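# Put phone on comic book, laptop onto its stand

## Task

Place the phone so it lies flat and entirely on top of the comic book, and place the closed laptop on the laptop stand with its top face upward and one of its long edges resting against the stand's lips; at the end neither gripper may be touching the phone or the laptop.

## Robot and tools

Robot: two arms, left_arm and right_arm, each ending in a two-finger gripper. The fingers point along the gripper's +z axis and separate along its y axis. Reported end_effector_position (metres) is the spot between the finger pads, roughly 1 cm short of the tips; orientation is end_effector_quat_wxyz.

Frame: everything uses the scene frame. Its origin sits at table-top height, halfway between the two nominal arm bases; +z is up, +x points out across the table, and left_arm is on the +y side (camera image left/right does not match arm names). Actual bases are offset from nominal; a BASES line, if shown, gives their calibrated spots. Printed hand poses may be off by a few centimetres, more at long reach.

Number layout: every motion row is one list of 14 numbers covering both arms, always all 14 even if one arm is idle: dx, dy, dz, rx, ry, rz, opening for left_arm, then the same seven for right_arm. Each value lies in [-1, 1]. The first six are an offset, not a pose: a displacement along the scene axes measured from that arm's Hand target as it stood when the action or move began. 1.0 equals 0.6 m for dx, dy, dz and 180 degrees for rx, ry, rz, which together form a single rotation vector, turning about the Hand target's position. A translation longer than 1.0 may be scaled down along its direction. Sending the same offset again moves the arm further. Opening is absolute: +1 fully open (0.094 m), -1 closed. A 0 in the opening slot is a real command (half open), so to leave a gripper alone repeat its current command (see Tool commands in the result, or your last sent value).

execute_actions(actions, cameras): actions is a list of actions; each action is a table of up to 15 rows, each row run for one 1/30 s step, the last row held to fill 15 steps (0.5 s). All rows of one action are offsets from the same starting Hand target. An empty list just reports state and images. cameras selects images: omitted, null or ["all"] gives all, [] gives none; an unknown name invalidates the call. Cameras: cam_head_left and cam_head_right, 896x504 each.

move(target, speed, blend, opening_speed, blocking, cameras): drives each gripper on a straight line toward its offset target. target is one 14-number row or a list of up to 15 rows; every row in a list is counted from the same starting Hand targets, not chained. speed in m/s, 0.002 to 4.3, default 0.25 (rotation capped at twice that in rad/s); one value or one per target. blend (m) rounds corners of a list. opening_speed (per second on the -1..+1 scale, at least 0.2) ramps the fingers; use a low value to close gently. blocking=false returns after about 0.5 s while the move continues. Moves do not avoid obstacles or the other arm, cap at 10 s, and cost about one action per 0.5 s. The result adds a move: line: done (within 10 mm and 2 degrees), off_target, moving, held, fault, plus limits such as paced (pose clipped) or held (steps withheld). Neither done nor off_target proves contact or its absence.

wait(seconds 0 to 10): lets time pass holding commands; a running move continues. stop(): brakes a running move. zoom_image(camera, region [x0,y0,x1,y1], at most 504x504 px, origin top-left): closer look at the latest image of cam_head_left or cam_head_right. finished_scene(scene): ends the scene, irreversible; call it only once the goal holds stably.

Result lines: Hand target is the last commanded pose after clipping; grippers often rest short of it, so resend the missing distance as an offset; an all-zero action re-requests it. Joint velocities may read within noise. grip_measured is the finger opening on the command scale (empty fingers read slightly wide; a gripped hard part reads a little narrower). grip_effort_nm is gripper motor effort, negative closing, not a pad force. Joint torques include arm weight and have offsets; values 3 and 4 wrap at ±28 N m. Motor temperatures: MOTOR HOT appears at 85 °C; at 100 °C that arm goes limp for 30-60 s (OVER-TEMPERATURE FAULT). Holding loads, stretched poses, or pushing at unreachable targets heat motors, even while you are thinking.

Control notes: orientation commands are clipped to within 40 degrees of the current one each step. Friction can leave a gripper a centimetre or more off in free air. A stalled arm keeps pushing; to release, command the target back past the gripper or send six zeros. Avoid paths near an arm's own base or wrist near the first joint axis, which can flip shoulder posture. Joint limits (rad): waist ±2.880, shoulder 0 to 3.142, elbow 0 to 3.019, wrist pitch -1.693 to 1.571, wrist yaw ±1.571, wrist roll ±2.094.

Avoid: dropping or releasing moving objects, anything leaving the table, fast impacts, hard presses, arms colliding or a gripper squeezing the other's fingers (can fail the scene), and any arm stop. Loose objects may get nudged occasionally. Thinking time advances the simulation. Smooth, low-effort, quick motion is preferred.

Each tool is called after "Request:" in YAML: its name, and indented under it one key for each argument.

## Session

Request:
execute_actions:
  actions: []

Scene clock: 0.00 s.
left_arm: end_effector_position=(+0.4917, +0.7724, +0.2723) grip_measured=+1.000 grip_effort_nm=n/a end_effector_quat_wxyz=(+0.538, +0.343, +0.763, +0.102) | right_arm: end_effector_position=(+0.0817, -0.5453, +0.1551) grip_measured=+1.000 grip_effort_nm=n/a end_effector_quat_wxyz=(-0.018, +0.931, +0.365, +0.017)
Joint positions: left_arm=[1.045 1.959 1.826 -0.901 1.086 1.589 0.094] | right_arm=[-1.159 1.068 0.818 -1.355 -0.035 1.239 0.094]
Joint velocities: within noise
Joint torques (N m): no reading
Motor temperatures (°C): left_arm=[23 25 27 24 28 25 28] | right_arm=[27 30 27 25 24 24 25]
Heat: left arm: hottest wrist yaw 28 °C; right arm: hottest shoulder 30 °C.
Hand target: left_arm +0.4939, +0.7763, +0.2941; +0.539, +0.352, +0.755, +0.121 | right_arm +0.0850, -0.5527, +0.1634; -0.006, +0.931, +0.366, +0.017
Tool commands: left_gripper/opening=+1.0 right_gripper/opening=+1.0

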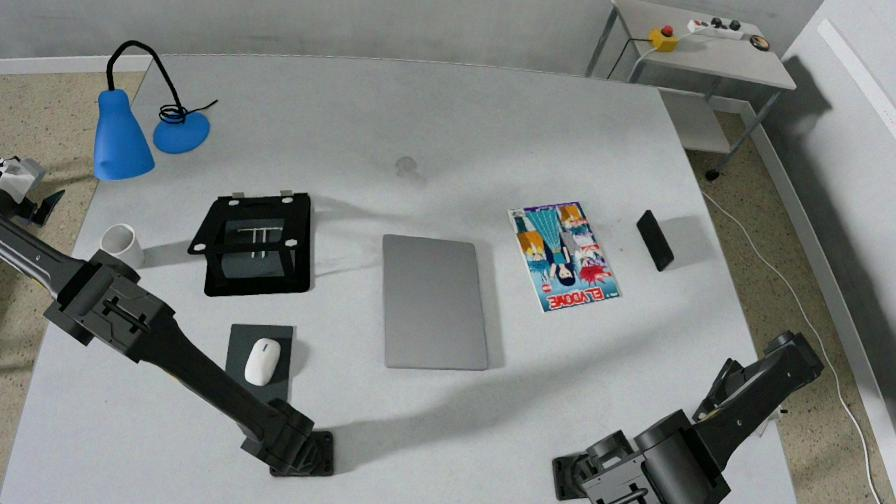

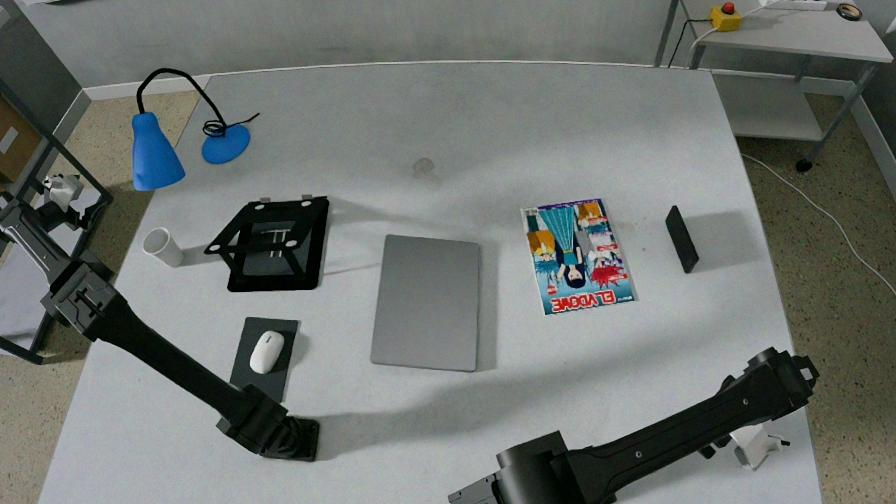

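Request:
zoom_image:
  camera: "cam_head_left"
  region: [170, 160, 350, 310]

Request:
zoom_image:
  camera: "cam_head_right"
  region: [190, 170, 370, 320]

Request:
zoom_image:
  camera: "cam_head_left"
  region: [490, 180, 710, 330]

Request:
zoom_image:
  camera: "cam_head_left"
  region: [350, 210, 520, 390]

Request:
zoom_image:
  camera: "cam_head_right"
  region: [350, 210, 520, 390]

Request:
zoom_image:
  camera: "cam_head_right"
  region: [620, 180, 740, 300]

Scaled by 2.800.

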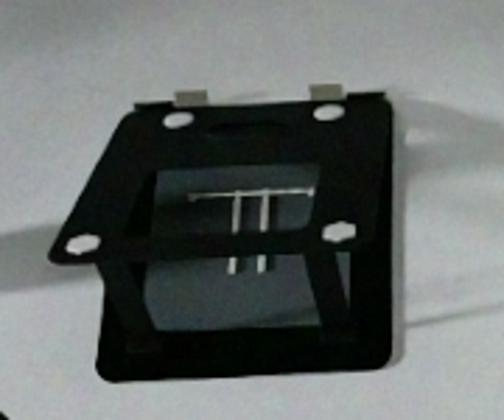

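Scaled by 2.800.

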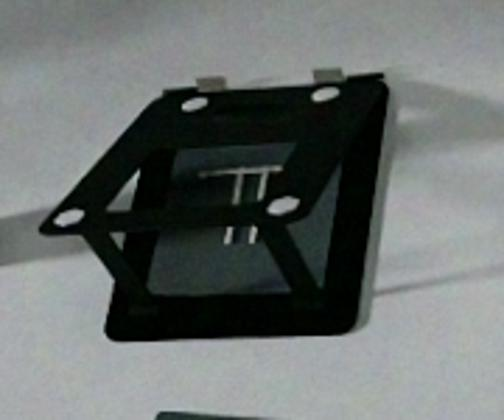

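Scaled by 2.291.

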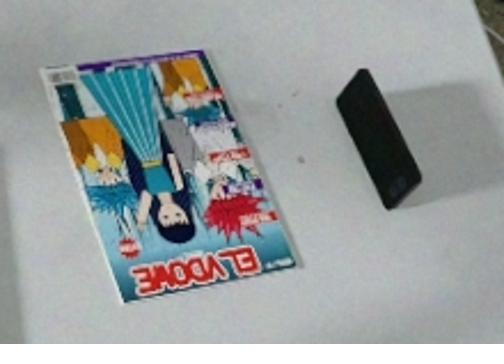

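Scaled by 2.800.

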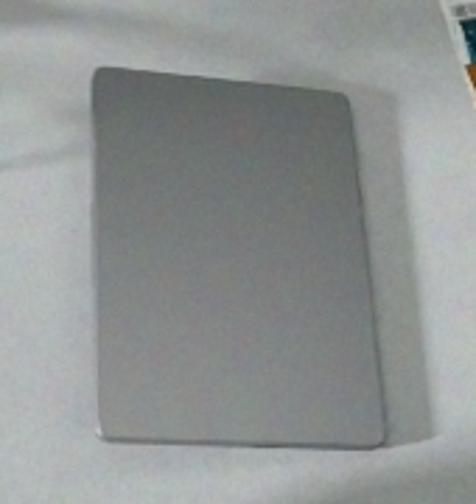

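Scaled by 2.800.

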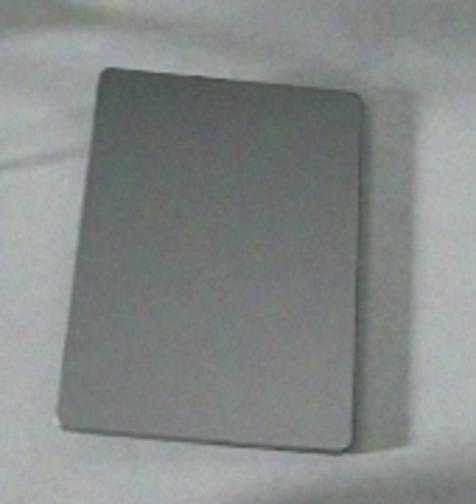

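Scaled by 4.200.

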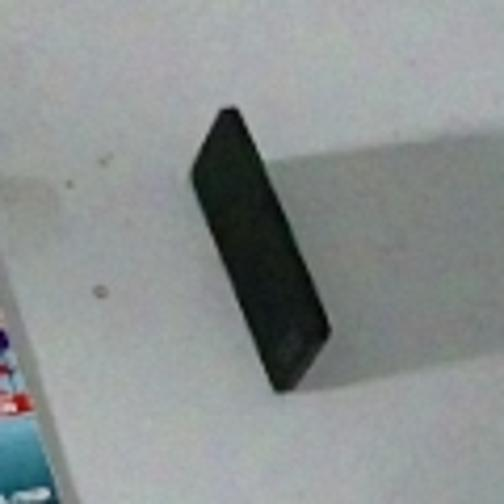

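Request:
move:
  target: [0,0,0,0,0,0,1, 0.1917,0.2545,0.1443,0,0,0,1]

Scene clock: 35.87 s.
left_arm: end_effector_position=(+0.4917, +0.7724, +0.2723) grip_measured=+1.000 grip_effort_nm=0.022 end_effector_quat_wxyz=(+0.538, +0.343, +0.763, +0.102) | right_arm: end_effector_position=(+0.1853, -0.3967, +0.2289) grip_measured=+1.000 grip_effort_nm=-0.007 end_effector_quat_wxyz=(-0.021, +0.932, +0.363, +0.005)
Joint positions: left_arm=[1.045 1.959 1.826 -0.901 1.086 1.589 0.094] | right_arm=[-0.417 0.944 0.937 -1.586 -0.036 1.986 0.094]
Joint torques (N m): left_arm=[-1.03 -22.89 13.75 0.9 0.53 -0.01] | right_arm=[1.44 -4.01 12.77 -0.34 0.13 0.23]
Motor temperatures (°C): left_arm=[23 28 31 24 28 24 27] | right_arm=[27 30 33 25 24 24 25]
Heat: left arm: hottest elbow 31 °C; right arm: hottest elbow 33 °C.
Hand target: left_arm +0.4939, +0.7763, +0.2941; +0.539, +0.352, +0.755, +0.121 | right_arm +0.2000, -0.4000, +0.2501; -0.006, +0.931, +0.366, +0.017
Off the commanded pose: left_arm 0.022 m, 3 deg | right_arm 0.026 m, 2 deg.
move: off_target (left_arm, right_arm)

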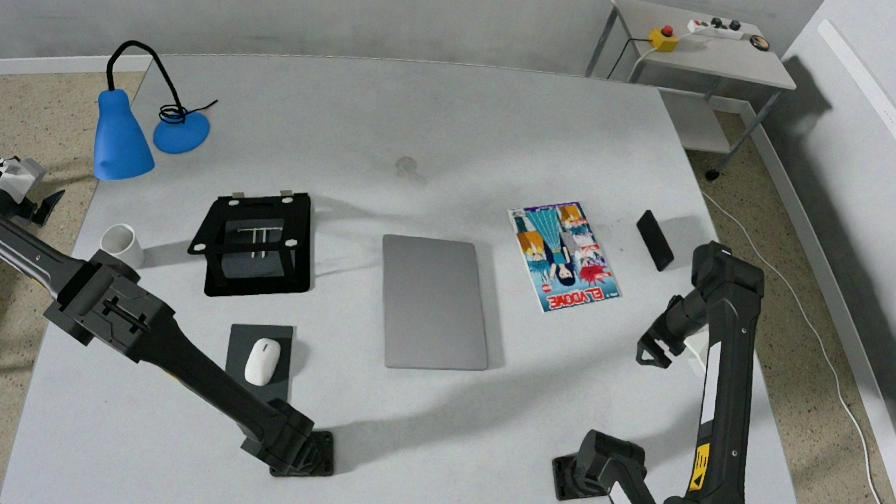

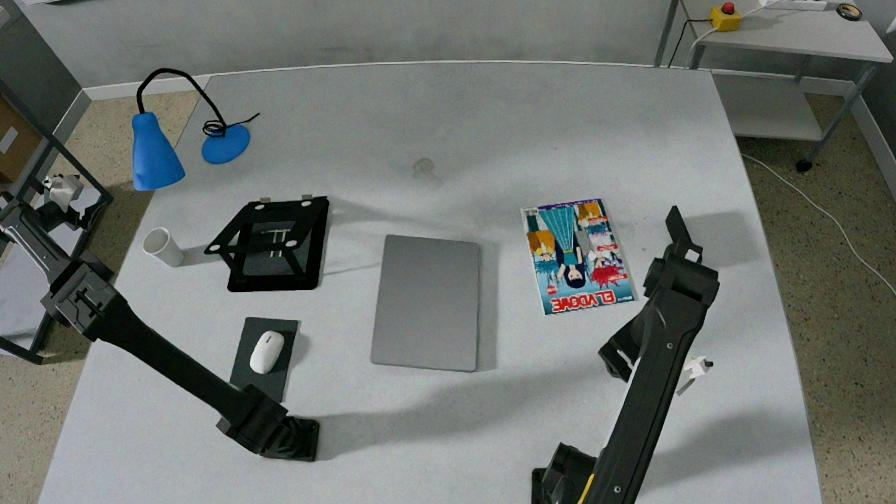

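Request:
move:
  target: [0,0,0,0,0,0,1, 0.25,0.1667,-0.0833,0,0,0,-1]

Request:
zoom_image:
  camera: "cam_head_left"
  region: [540, 180, 780, 330]

Request:
zoom_image:
  camera: "cam_head_right"
  region: [540, 180, 780, 330]

Scene clock: 43.20 s.
left_arm: end_effector_position=(+0.4917, +0.7724, +0.2723) grip_measured=+1.000 grip_effort_nm=0.022 end_effector_quat_wxyz=(+0.538, +0.343, +0.763, +0.102) | right_arm: end_effector_position=(+0.3279, -0.3032, +0.1843) grip_measured=-0.991 grip_effort_nm=-0.496 end_effector_quat_wxyz=(-0.079, +0.874, +0.479, +0.028)
Joint positions: left_arm=[1.045 1.959 1.826 -0.901 1.086 1.589 0.094] | right_arm=[-0.065 1.318 1.09 -1.38 -0.163 2.075 0]
Joint torques (N m): left_arm=[-1.67 -24.18 13.85 1.1 0.52 -0.05] | right_arm=[1.26 -10.29 12.27 0.06 0.05 0.22]
Heat: left arm: hottest elbow 31 °C; right arm: hottest elbow 34 °C.
Hand target: left_arm +0.4939, +0.7763, +0.2941; +0.539, +0.352, +0.755, +0.121 | right_arm +0.3501, -0.3001, +0.2001; -0.006, +0.931, +0.365, +0.017
Off the commanded pose: left_arm 0.022 m, 3 deg | right_arm 0.027 m, 17 deg.
joint sent to its limit (right arm) — joint 6 (wrist roll), upper limit. The joint targets are off in orientation, not in position.
move: off_target (left_arm, right_arm)

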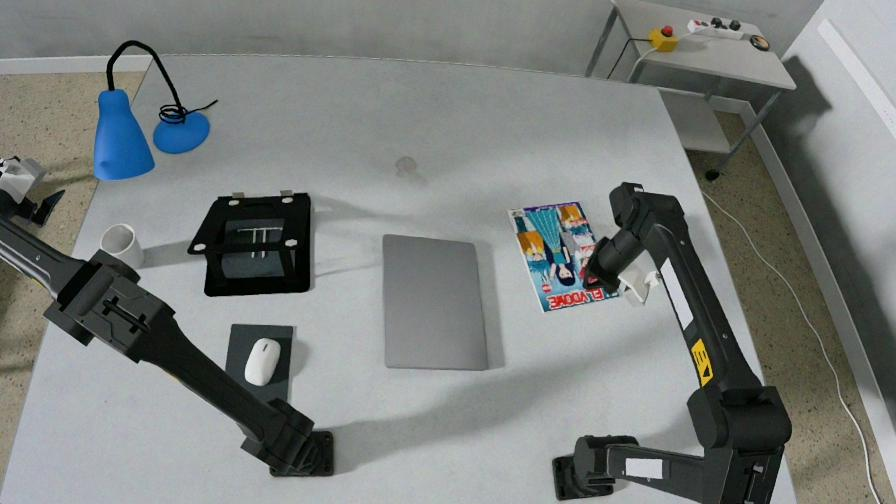

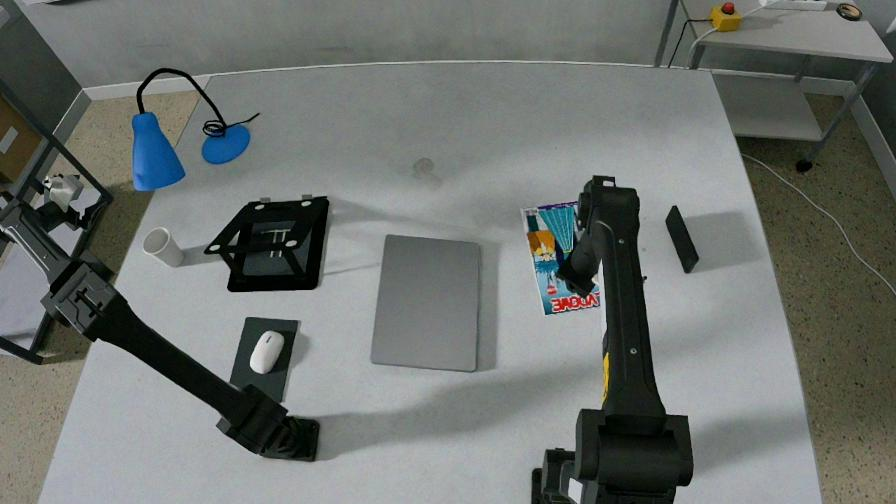

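Scaled by 2.100.

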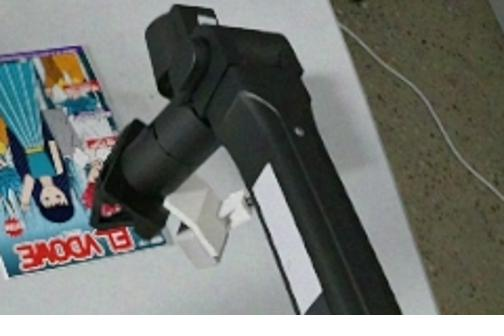

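Scaled by 2.100.

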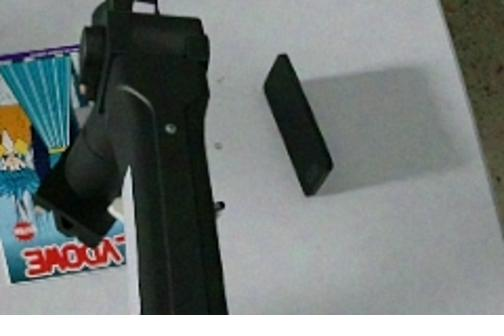

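Request:
move:
  target: [0,0,0,0,0,0,1, -0.0833,-0.1667,0.0,0,0,0.764,-1]
  speed: 0.4

Request:
zoom_image:
  camera: "cam_head_left"
  region: [540, 180, 780, 330]

Request:
zoom_image:
  camera: "cam_head_right"
  region: [540, 180, 780, 330]

Scene clock: 60.53 s.
left_arm: end_effector_position=(+0.4917, +0.7724, +0.2723) grip_measured=+1.000 grip_effort_nm=0.022 end_effector_quat_wxyz=(+0.538, +0.343, +0.763, +0.102) | right_arm: end_effector_position=(+0.2985, -0.3954, +0.1940) grip_measured=-0.991 grip_effort_nm=-0.491 end_effector_quat_wxyz=(-0.033, -0.006, +0.999, +0.003)
Joint positions: left_arm=[1.045 1.959 1.826 -0.901 1.086 1.589 0.094] | right_arm=[-0.255 1.284 1.09 -1.442 0.011 -0.262 0]
Joint torques (N m): left_arm=[-1.61 -23.41 13.74 0.95 0.53 -0.03] | right_arm=[-0.5 -12.22 8.36 0.36 -0.05 0.1]
Heat: left arm: hottest elbow 32 °C; right arm: hottest elbow 35 °C.
Hand target: left_arm +0.4939, +0.7763, +0.2941; +0.539, +0.352, +0.755, +0.121 | right_arm +0.3001, -0.4000, +0.2001; -0.018, -0.004, +1.000, +0.001
Off the commanded pose: left_arm 0.022 m, 3 deg | right_arm 0.008 m, 2 deg.
move: off_target (left_arm)

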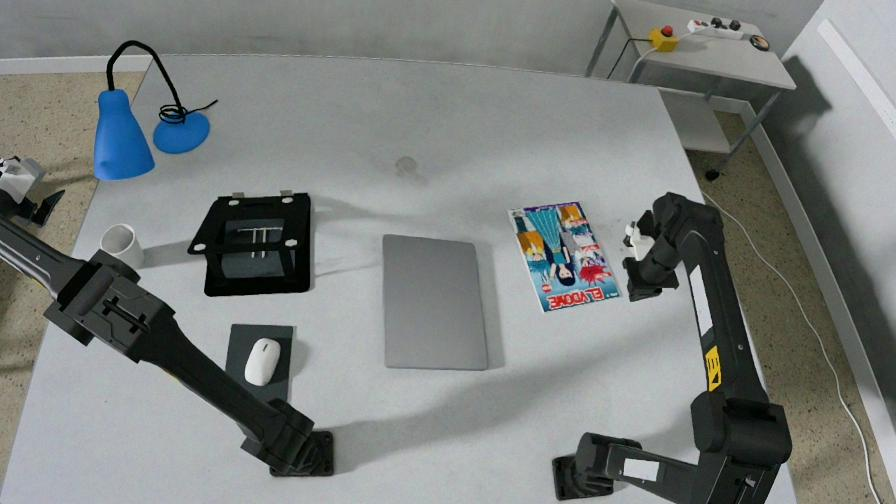

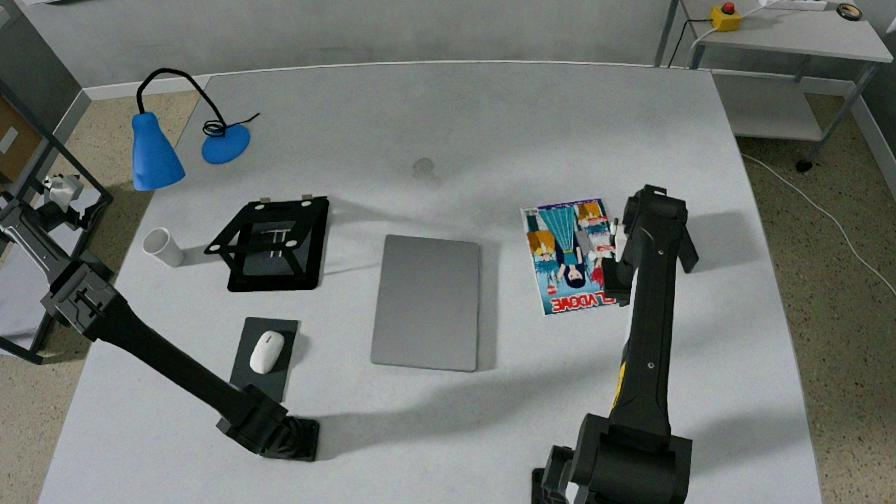

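Scaled by 2.100.

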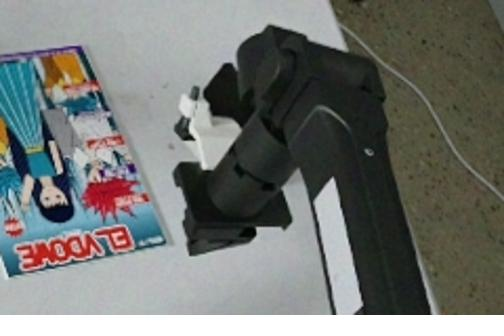

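Scaled by 2.100.

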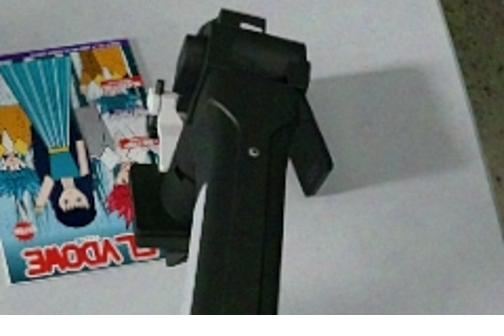

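Request:
move:
  target: [0,0,0,0,0,0,1, -0.1667,0.3333,-0.2833,0,-0.22,0,-1]
  speed: 0.4

Request:
zoom_image:
  camera: "cam_head_left"
  region: [440, 280, 640, 430]

Request:
zoom_image:
  camera: "cam_head_right"
  region: [440, 280, 640, 430]

Scene clock: 77.10 s.
left_arm: end_effector_position=(+0.4917, +0.7724, +0.2723) grip_measured=+1.000 grip_effort_nm=0.022 end_effector_quat_wxyz=(+0.538, +0.343, +0.763, +0.102) | right_arm: end_effector_position=(+0.1995, -0.2042, +0.0310) grip_measured=-0.991 grip_effort_nm=-0.491 end_effector_quat_wxyz=(+0.320, -0.002, +0.948, -0.004)
Joint positions: left_arm=[1.045 1.959 1.826 -0.901 1.086 1.589 0.094] | right_arm=[0.705 0.835 0.206 -0.422 0.412 0.596 0]
Joint torques (N m): left_arm=[-1.26 -23.88 13.55 1.1 0.57 0] | right_arm=[1.44 -1.49 7.49 1.39 0.35 0.26]
Heat: left arm: hottest elbow 33 °C; right arm: hottest elbow 34 °C.
Hand target: left_arm +0.4939, +0.7763, +0.2941; +0.539, +0.352, +0.755, +0.121 | right_arm +0.2000, -0.2001, +0.0301; +0.321, -0.003, +0.947, -0.001
Off the commanded pose: left_arm 0.022 m, 3 deg | right_arm 0.004 m, 1 deg.
move: off_target (left_arm)

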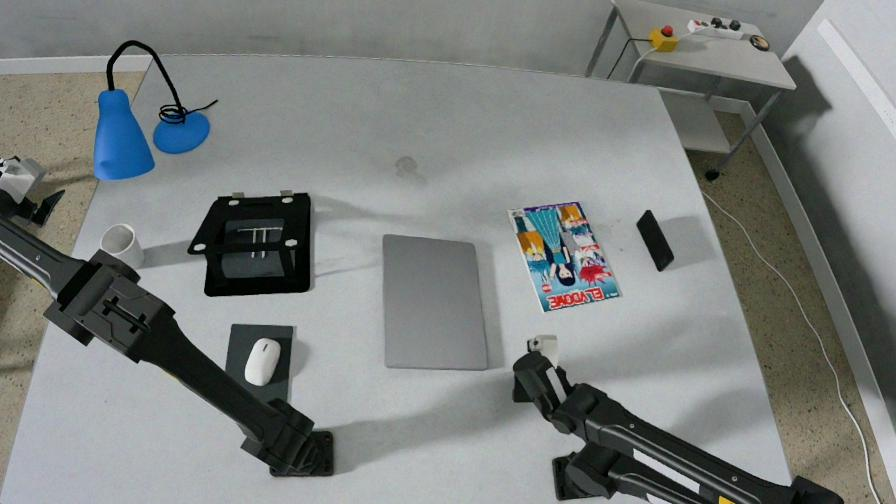

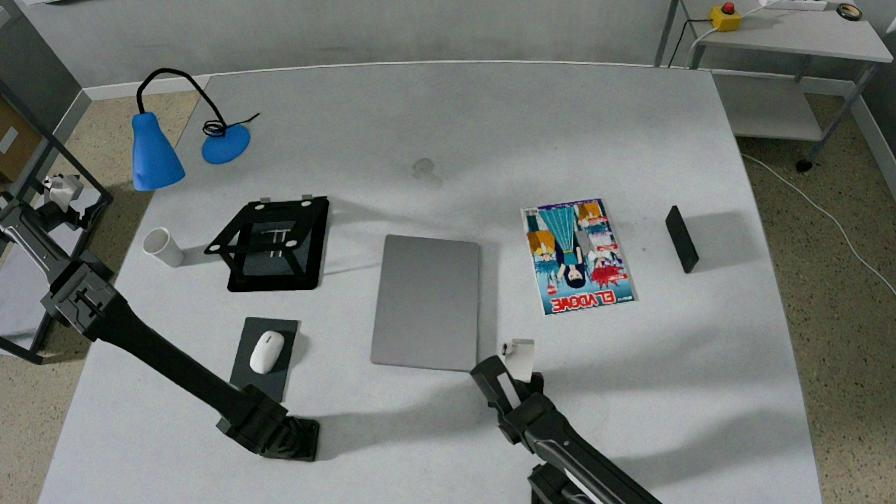

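Scaled by 2.520.

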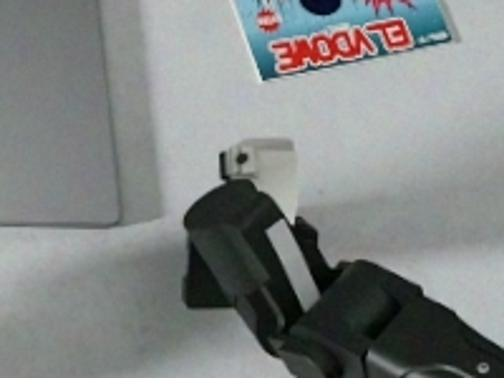

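Scaled by 2.520.

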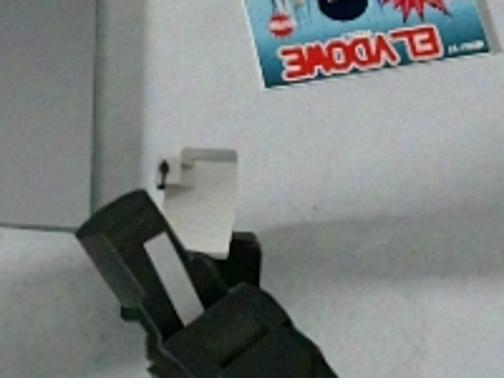

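Request:
move:
  target:
    - [0,0,0,0,0,0,1, 0.1667,-0.25,0.3667,0,0.0255,0.04,1]
    - [0,0,0,0,0,0,1, 0.53,-0.728,0.22,0,0.0255,0.078,1]
  speed: 0.4
  blend: [0.05,0]

Request:
zoom_image:
  camera: "cam_head_left"
  region: [540, 160, 780, 310]

Request:
zoom_image:
  camera: "cam_head_right"
  region: [540, 160, 780, 310]

Scene clock: 145.80 s.
left_arm: end_effector_position=(+0.4917, +0.7724, +0.2723) grip_measured=+1.000 grip_effort_nm=0.022 end_effector_quat_wxyz=(+0.538, +0.343, +0.763, +0.102) | right_arm: end_effector_position=(+0.5036, -0.6232, +0.1500) grip_measured=+0.999 grip_effort_nm=0.066 end_effector_quat_wxyz=(+0.271, -0.114, +0.954, +0.048)
Joint positions: left_arm=[1.045 1.959 1.826 -0.901 1.086 1.589 0.094] | right_arm=[-0.657 1.795 1.477 -0.904 -0.445 -0.81 0.094]
Joint torques (N m): left_arm=[-1.73 -23.94 13.59 0.9 0.53 -0.06] | right_arm=[0.03 -18.26 12.75 0.32 -0.33 0.1]
Heat: left arm: hottest elbow 34 °C; right arm: hottest elbow 36 °C.
Hand target: left_arm +0.4939, +0.7763, +0.2941; +0.539, +0.352, +0.755, +0.121 | right_arm +0.5181, -0.6369, +0.1622; +0.281, -0.119, +0.951, +0.039
Off the commanded pose: left_arm 0.022 m, 3 deg | right_arm 0.023 m, 2 deg.
move: off_target (left_arm, right_arm)

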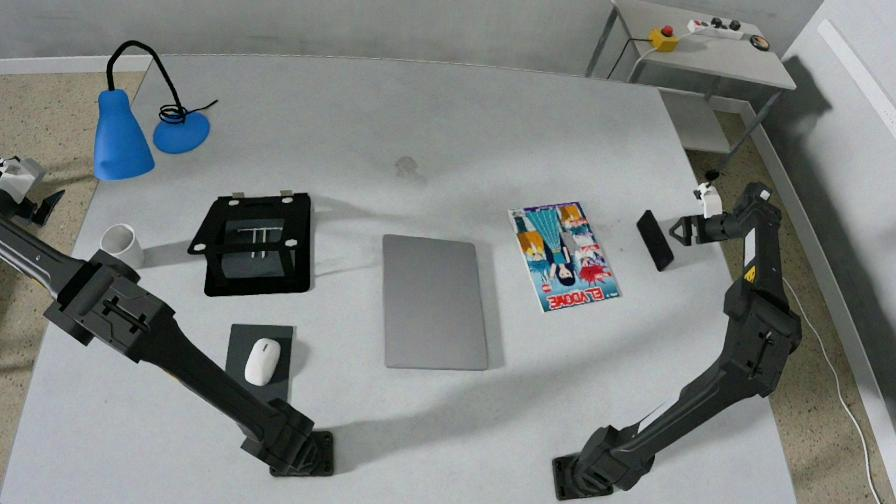

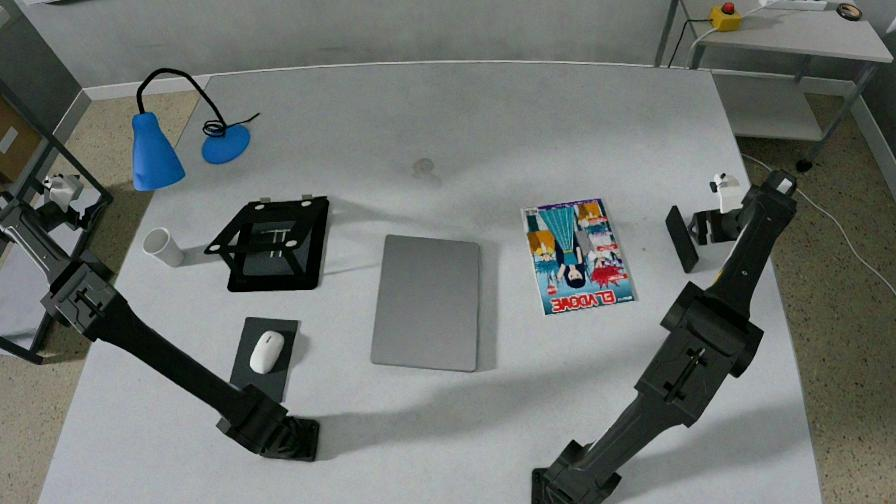

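Scaled by 2.100.

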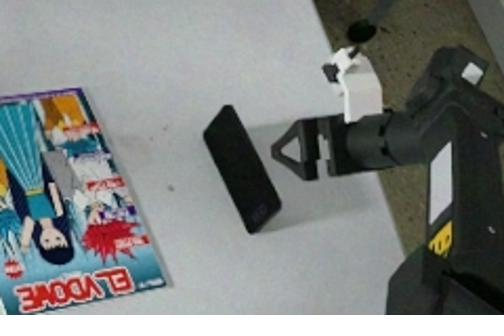

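Scaled by 2.100.

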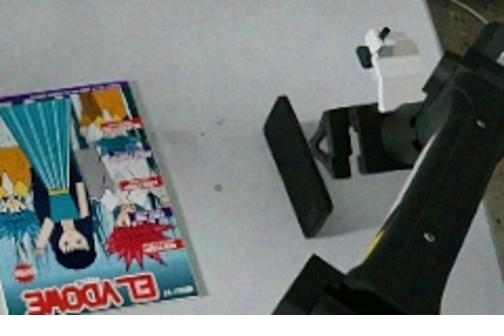

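Request:
move:
  target: [0,0,0,0,0,0,1, 0.0773,0.0283,-0.175,0,0,0,1]
  speed: 0.15

Request:
zoom_image:
  camera: "cam_head_left"
  region: [600, 160, 760, 280]

Request:
zoom_image:
  camera: "cam_head_right"
  region: [620, 160, 780, 280]

Scene clock: 163.57 s.
left_arm: end_effector_position=(+0.4918, +0.7724, +0.2720) grip_measured=+1.000 grip_effort_nm=0.022 end_effector_quat_wxyz=(+0.538, +0.343, +0.763, +0.102) | right_arm: end_effector_position=(+0.5535, -0.6195, +0.0625) grip_measured=+0.999 grip_effort_nm=0.066 end_effector_quat_wxyz=(+0.278, -0.118, +0.952, +0.040)
Joint positions: left_arm=[1.045 1.959 1.826 -0.901 1.086 1.589 0.094] | right_arm=[-0.601 1.964 1.477 -0.69 -0.422 -0.756 0.094]
Joint torques (N m): left_arm=[-1.03 -23.77 13.63 1.18 0.47 -0.04] | right_arm=[1.14 -20.66 9.8 1.21 -0.18 0.2]
Heat: left arm: hottest elbow 35 °C; right arm: hottest elbow 37 °C.
Hand target: left_arm +0.4940, +0.7763, +0.2938; +0.539, +0.352, +0.755, +0.121 | right_arm +0.5645, -0.6199, +0.0572; +0.281, -0.119, +0.951, +0.039
Off the commanded pose: left_arm 0.023 m, 3 deg | right_arm 0.012 m, 0 deg.
move: off_target (left_arm, right_arm)

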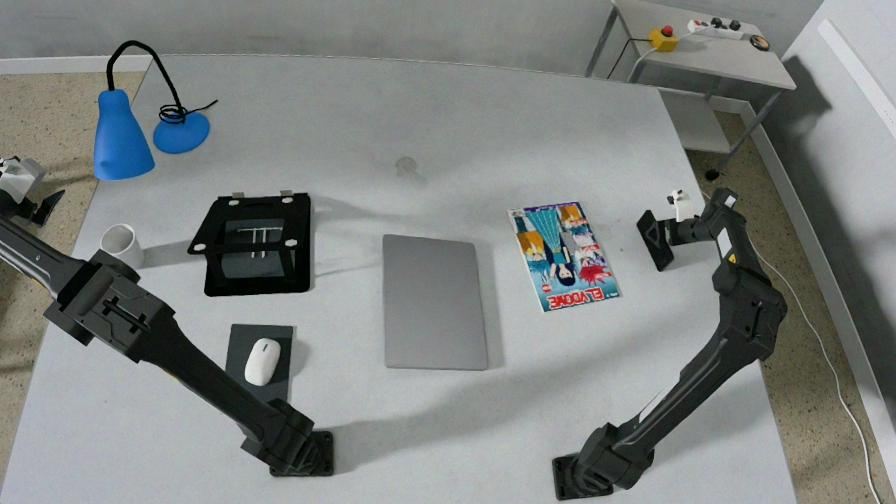

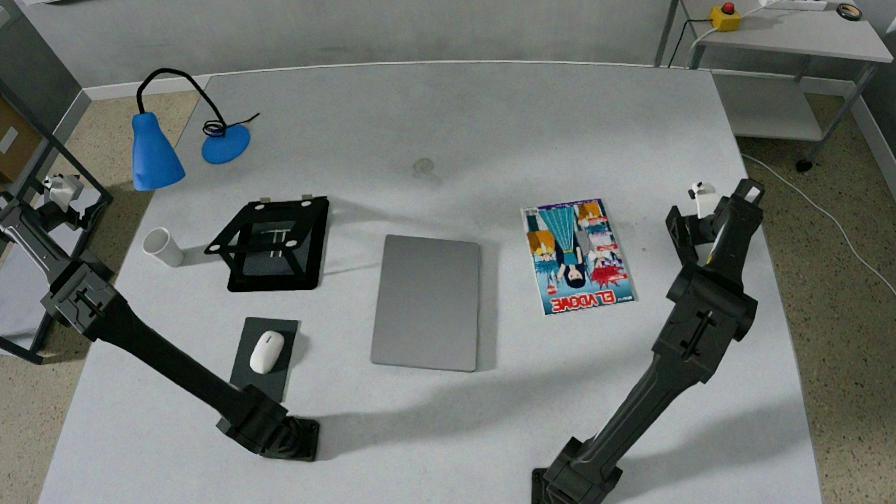

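Scaled by 3.150.

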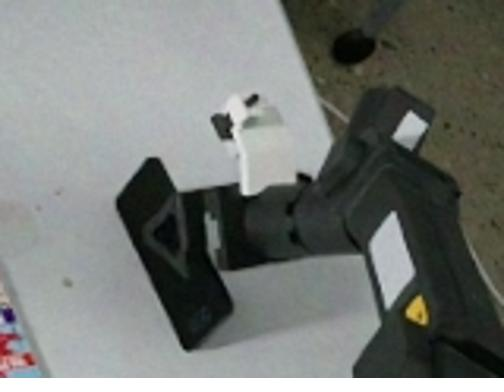

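Scaled by 3.150.

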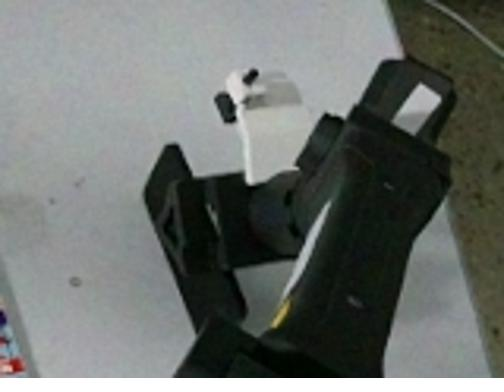

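Request:
move:
  target: [0,0,0,0,0,0,1, 0,0,0,0,0,0,-1]
  opening_speed: 0.6

Request:
zoom_image:
  camera: "cam_head_left"
  region: [600, 160, 760, 280]

Request:
zoom_image:
  camera: "cam_head_right"
  region: [620, 160, 780, 280]

Scene clock: 170.30 s.
left_arm: end_effector_position=(+0.4918, +0.7724, +0.2720) grip_measured=+1.000 grip_effort_nm=0.017 end_effector_quat_wxyz=(+0.538, +0.343, +0.763, +0.102) | right_arm: end_effector_position=(+0.5574, -0.6138, +0.0638) grip_measured=-0.841 grip_effort_nm=-1.023 end_effector_quat_wxyz=(+0.283, -0.118, +0.951, +0.046)
Joint positions: left_arm=[1.045 1.959 1.826 -0.901 1.086 1.589 0.094] | right_arm=[-0.593 1.964 1.477 -0.685 -0.435 -0.746 0.007]
Joint torques (N m): left_arm=[-1.67 -23.53 13.6 1.03 0.47 -0.03] | right_arm=[0.56 -20.72 9.5 1.09 0.26 0.13]
Heat: left arm: hottest elbow 35 °C; right arm: hottest elbow 37 °C.
Hand target: left_arm +0.4939, +0.7763, +0.2941; +0.539, +0.352, +0.755, +0.121 | right_arm +0.5645, -0.6198, +0.0572; +0.281, -0.119, +0.951, +0.039
Off the commanded pose: left_arm 0.022 m, 3 deg | right_arm 0.011 m, 1 deg.
move: off_target (left_arm, right_arm)

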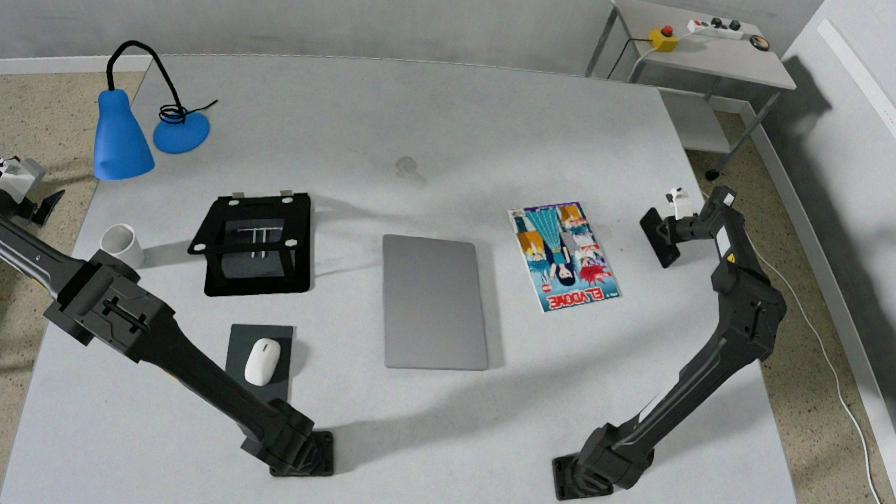

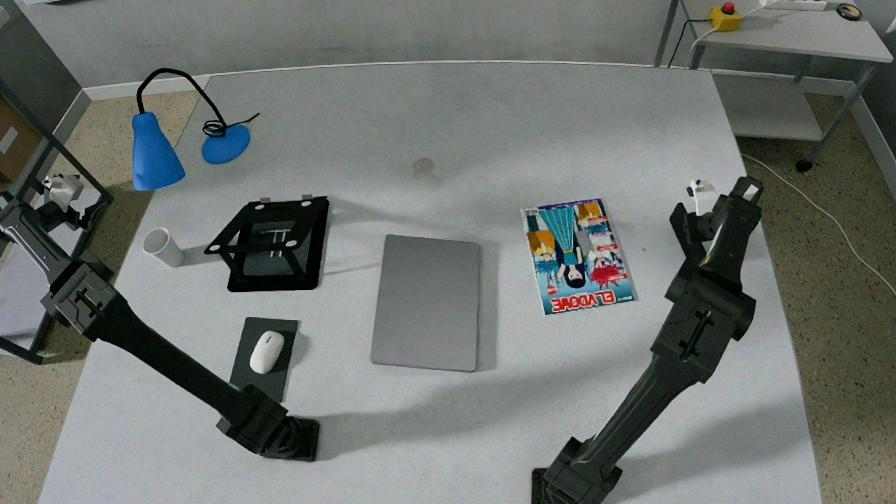

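Scaled by 3.150.

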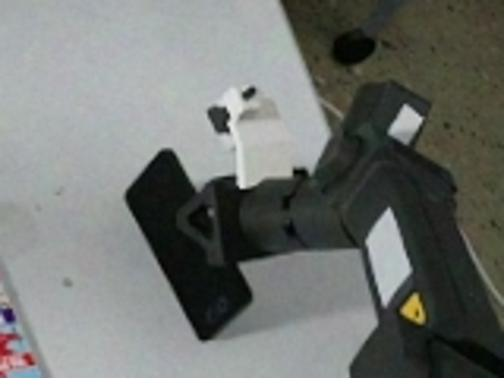

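Scaled by 3.150.

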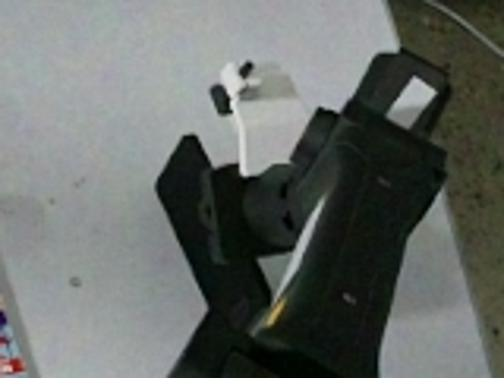

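Request:
move:
  target:
    - [0,0,0,0,0,0,1, 0,0,0.2,0,0,0,-1]
    - [0,0,0,0,0,0,1, -0.0975,0.4463,0.18,-0.3234,-0.0807,0,-1]
  speed: 0.3
  blend: [0.04,0]

Request:
zoom_image:
  camera: "cam_head_left"
  region: [480, 160, 680, 320]

Request:
zoom_image:
  camera: "cam_head_right"
  region: [480, 160, 680, 320]

Scene clock: 185.43 s.
left_arm: end_effector_position=(+0.4917, +0.7724, +0.2723) grip_measured=+1.000 grip_effort_nm=0.027 end_effector_quat_wxyz=(+0.538, +0.343, +0.763, +0.102) | right_arm: end_effector_position=(+0.5053, -0.3541, +0.1569) grip_measured=-0.842 grip_effort_nm=-1.038 end_effector_quat_wxyz=(+0.290, -0.247, +0.815, -0.437)
Joint positions: left_arm=[1.045 1.959 1.826 -0.901 1.086 1.589 0.094] | right_arm=[0.123 1.49 0.826 0.027 0.712 -0.83 0.007]
Joint torques (N m): left_arm=[-1.03 -24.18 13.83 1.24 0.51 -0.01] | right_arm=[0.79 -15.15 7.24 2.14 0.45 0.14]
Heat: left arm: hottest elbow 35 °C; right arm: hottest elbow 37 °C.
Hand target: left_arm +0.4940, +0.7763, +0.2938; +0.539, +0.352, +0.755, +0.121 | right_arm +0.5059, -0.3521, +0.1652; +0.301, -0.244, +0.809, -0.442
Off the commanded pose: left_arm 0.022 m, 3 deg | right_arm 0.009 m, 2 deg.
move: off_target (left_arm)

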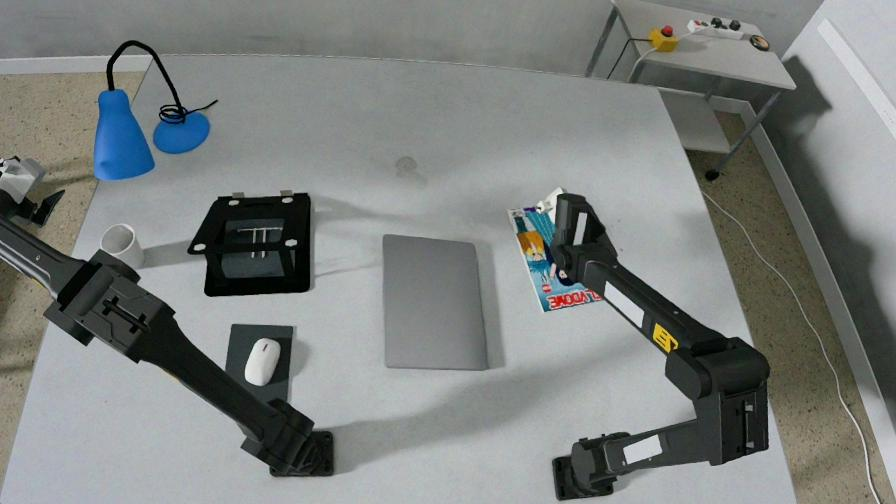

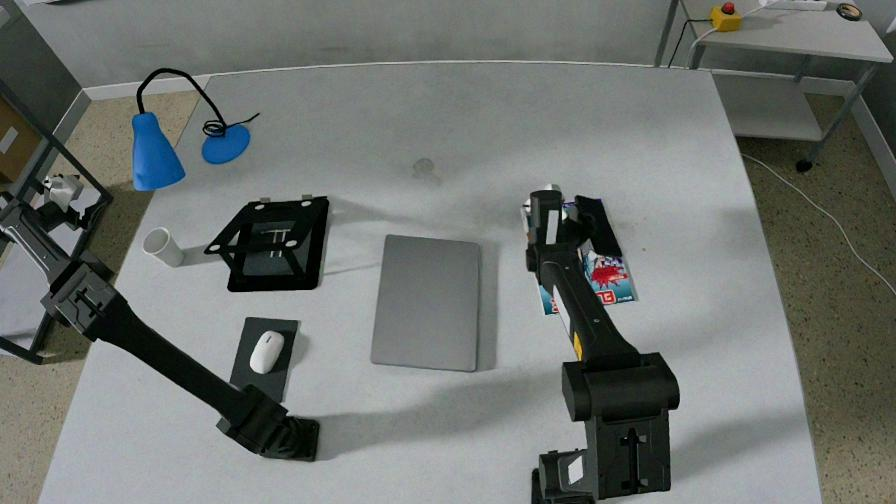

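Scaled by 2.520.

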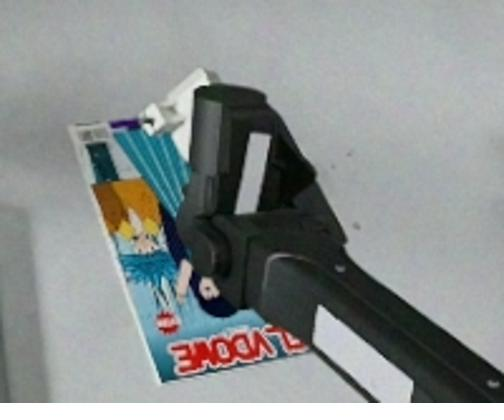

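Scaled by 2.520.

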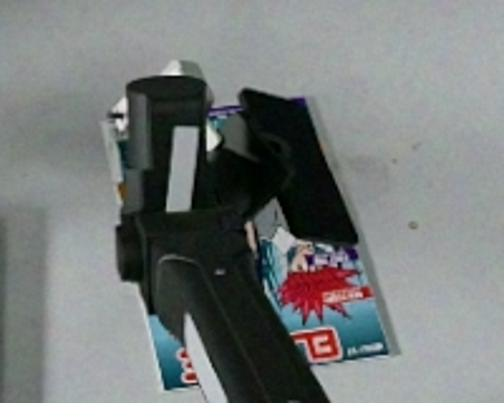

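Request:
move:
  target: [0,0,0,0,0,0,1, 0,0,-0.1917,0,0,0,-1]
  speed: 0.12

Request:
zoom_image:
  camera: "cam_head_right"
  region: [480, 160, 680, 320]

Scene clock: 190.57 s.
left_arm: end_effector_position=(+0.4917, +0.7724, +0.2723) grip_measured=+1.000 grip_effort_nm=0.022 end_effector_quat_wxyz=(+0.538, +0.343, +0.763, +0.102) | right_arm: end_effector_position=(+0.5045, -0.3543, +0.0501) grip_measured=-0.842 grip_effort_nm=-1.038 end_effector_quat_wxyz=(+0.296, -0.243, +0.813, -0.439)
Joint positions: left_arm=[1.045 1.959 1.826 -0.901 1.086 1.589 0.094] | right_arm=[0.123 1.742 0.734 0.388 0.712 -0.831 0.007]
Joint torques (N m): left_arm=[-1.14 -23.77 13.85 1.2 0.47 -0.04] | right_arm=[0.79 -14.68 5.23 2.19 0.41 0.12]
Heat: left arm: hottest elbow 35 °C; right arm: hottest elbow 37 °C.
Hand target: left_arm +0.4939, +0.7763, +0.2941; +0.539, +0.352, +0.755, +0.121 | right_arm +0.5060, -0.3520, +0.0501; +0.301, -0.244, +0.809, -0.442
Off the commanded pose: left_arm 0.022 m, 3 deg | right_arm 0.003 m, 1 deg.
move: off_target (left_arm)

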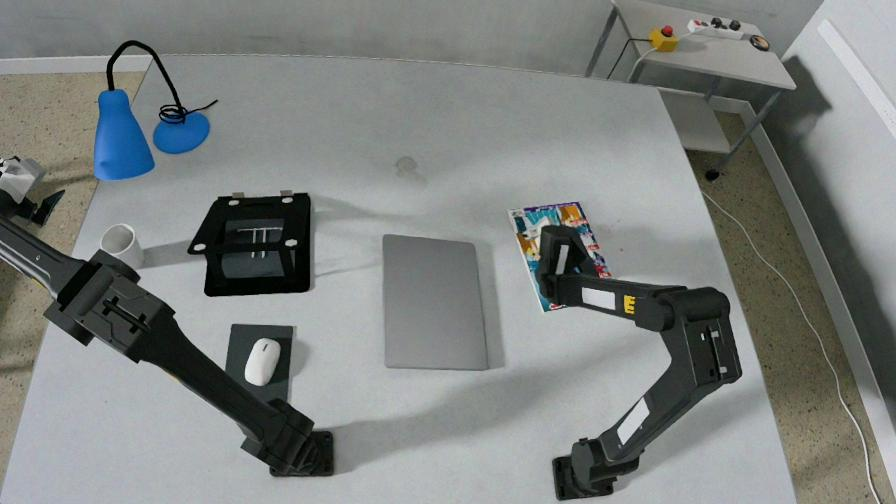

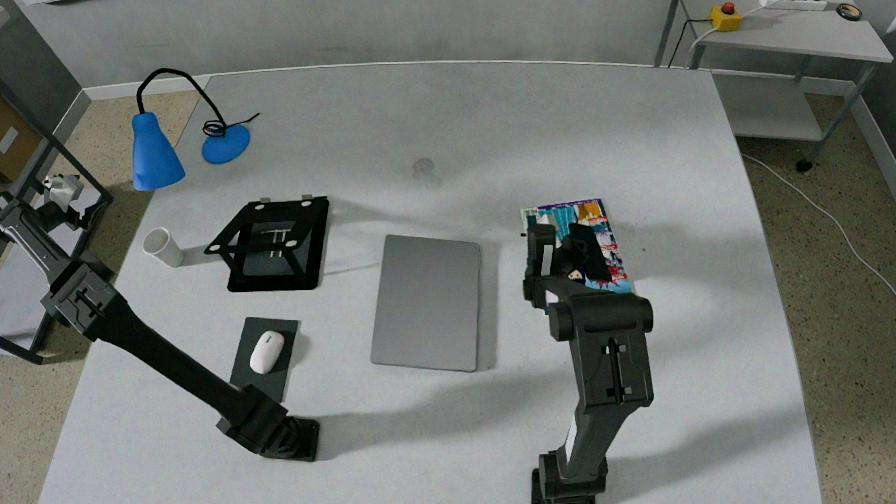

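Scaled by 2.520.

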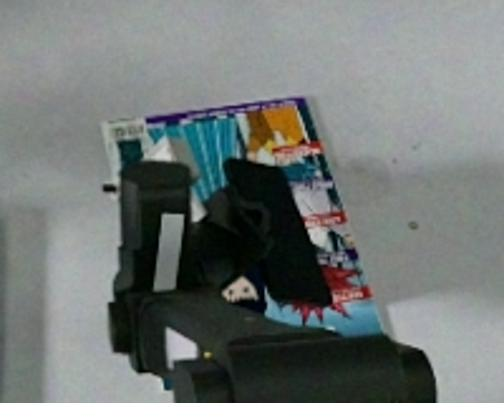

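Request:
move:
  target: [0,0,0,0,0,0,1, 0,0,-0.0267,0,0,0,-1]
  speed: 0.08
  cameras: ["cam_head_right"]

Request:
zoom_image:
  camera: "cam_head_right"
  region: [500, 180, 660, 310]

Scene clock: 196.50 s.
left_arm: end_effector_position=(+0.4917, +0.7724, +0.2723) grip_measured=+1.000 grip_effort_nm=0.017 end_effector_quat_wxyz=(+0.538, +0.343, +0.763, +0.102) | right_arm: end_effector_position=(+0.5077, -0.3543, +0.0425) grip_measured=-0.842 grip_effort_nm=-1.033 end_effector_quat_wxyz=(+0.304, -0.237, +0.810, -0.441)
Joint positions: left_arm=[1.045 1.959 1.826 -0.901 1.086 1.589 0.094] | right_arm=[0.123 1.776 0.734 0.441 0.715 -0.831 0.007]
Joint torques (N m): left_arm=[-1.73 -23.41 13.63 1.09 0.52 -0.03] | right_arm=[0.85 -13.74 4.85 1.94 0.31 0.11]
Heat: left arm: hottest elbow 35 °C; right arm: hottest elbow 36 °C.
Hand target: left_arm +0.4939, +0.7763, +0.2941; +0.539, +0.352, +0.755, +0.121 | right_arm +0.5060, -0.3521, +0.0343; +0.301, -0.244, +0.809, -0.443
Off the commanded pose: left_arm 0.022 m, 3 deg | right_arm 0.009 m, 1 deg.
move: off_target (left_arm)
Images, in order (width x height): cam_head_right 896x504.

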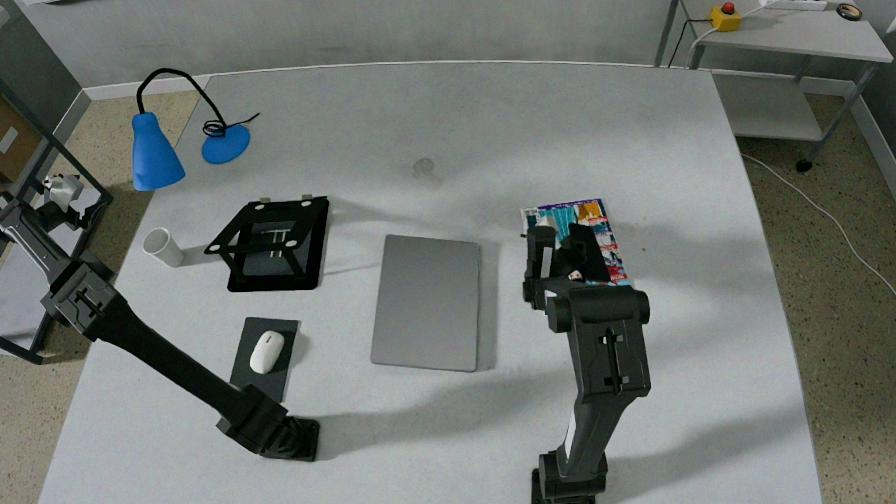

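Scaled by 3.150.

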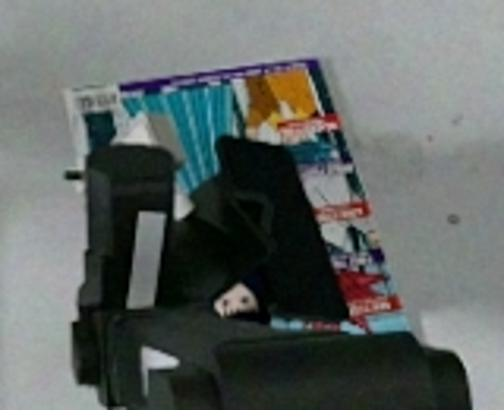

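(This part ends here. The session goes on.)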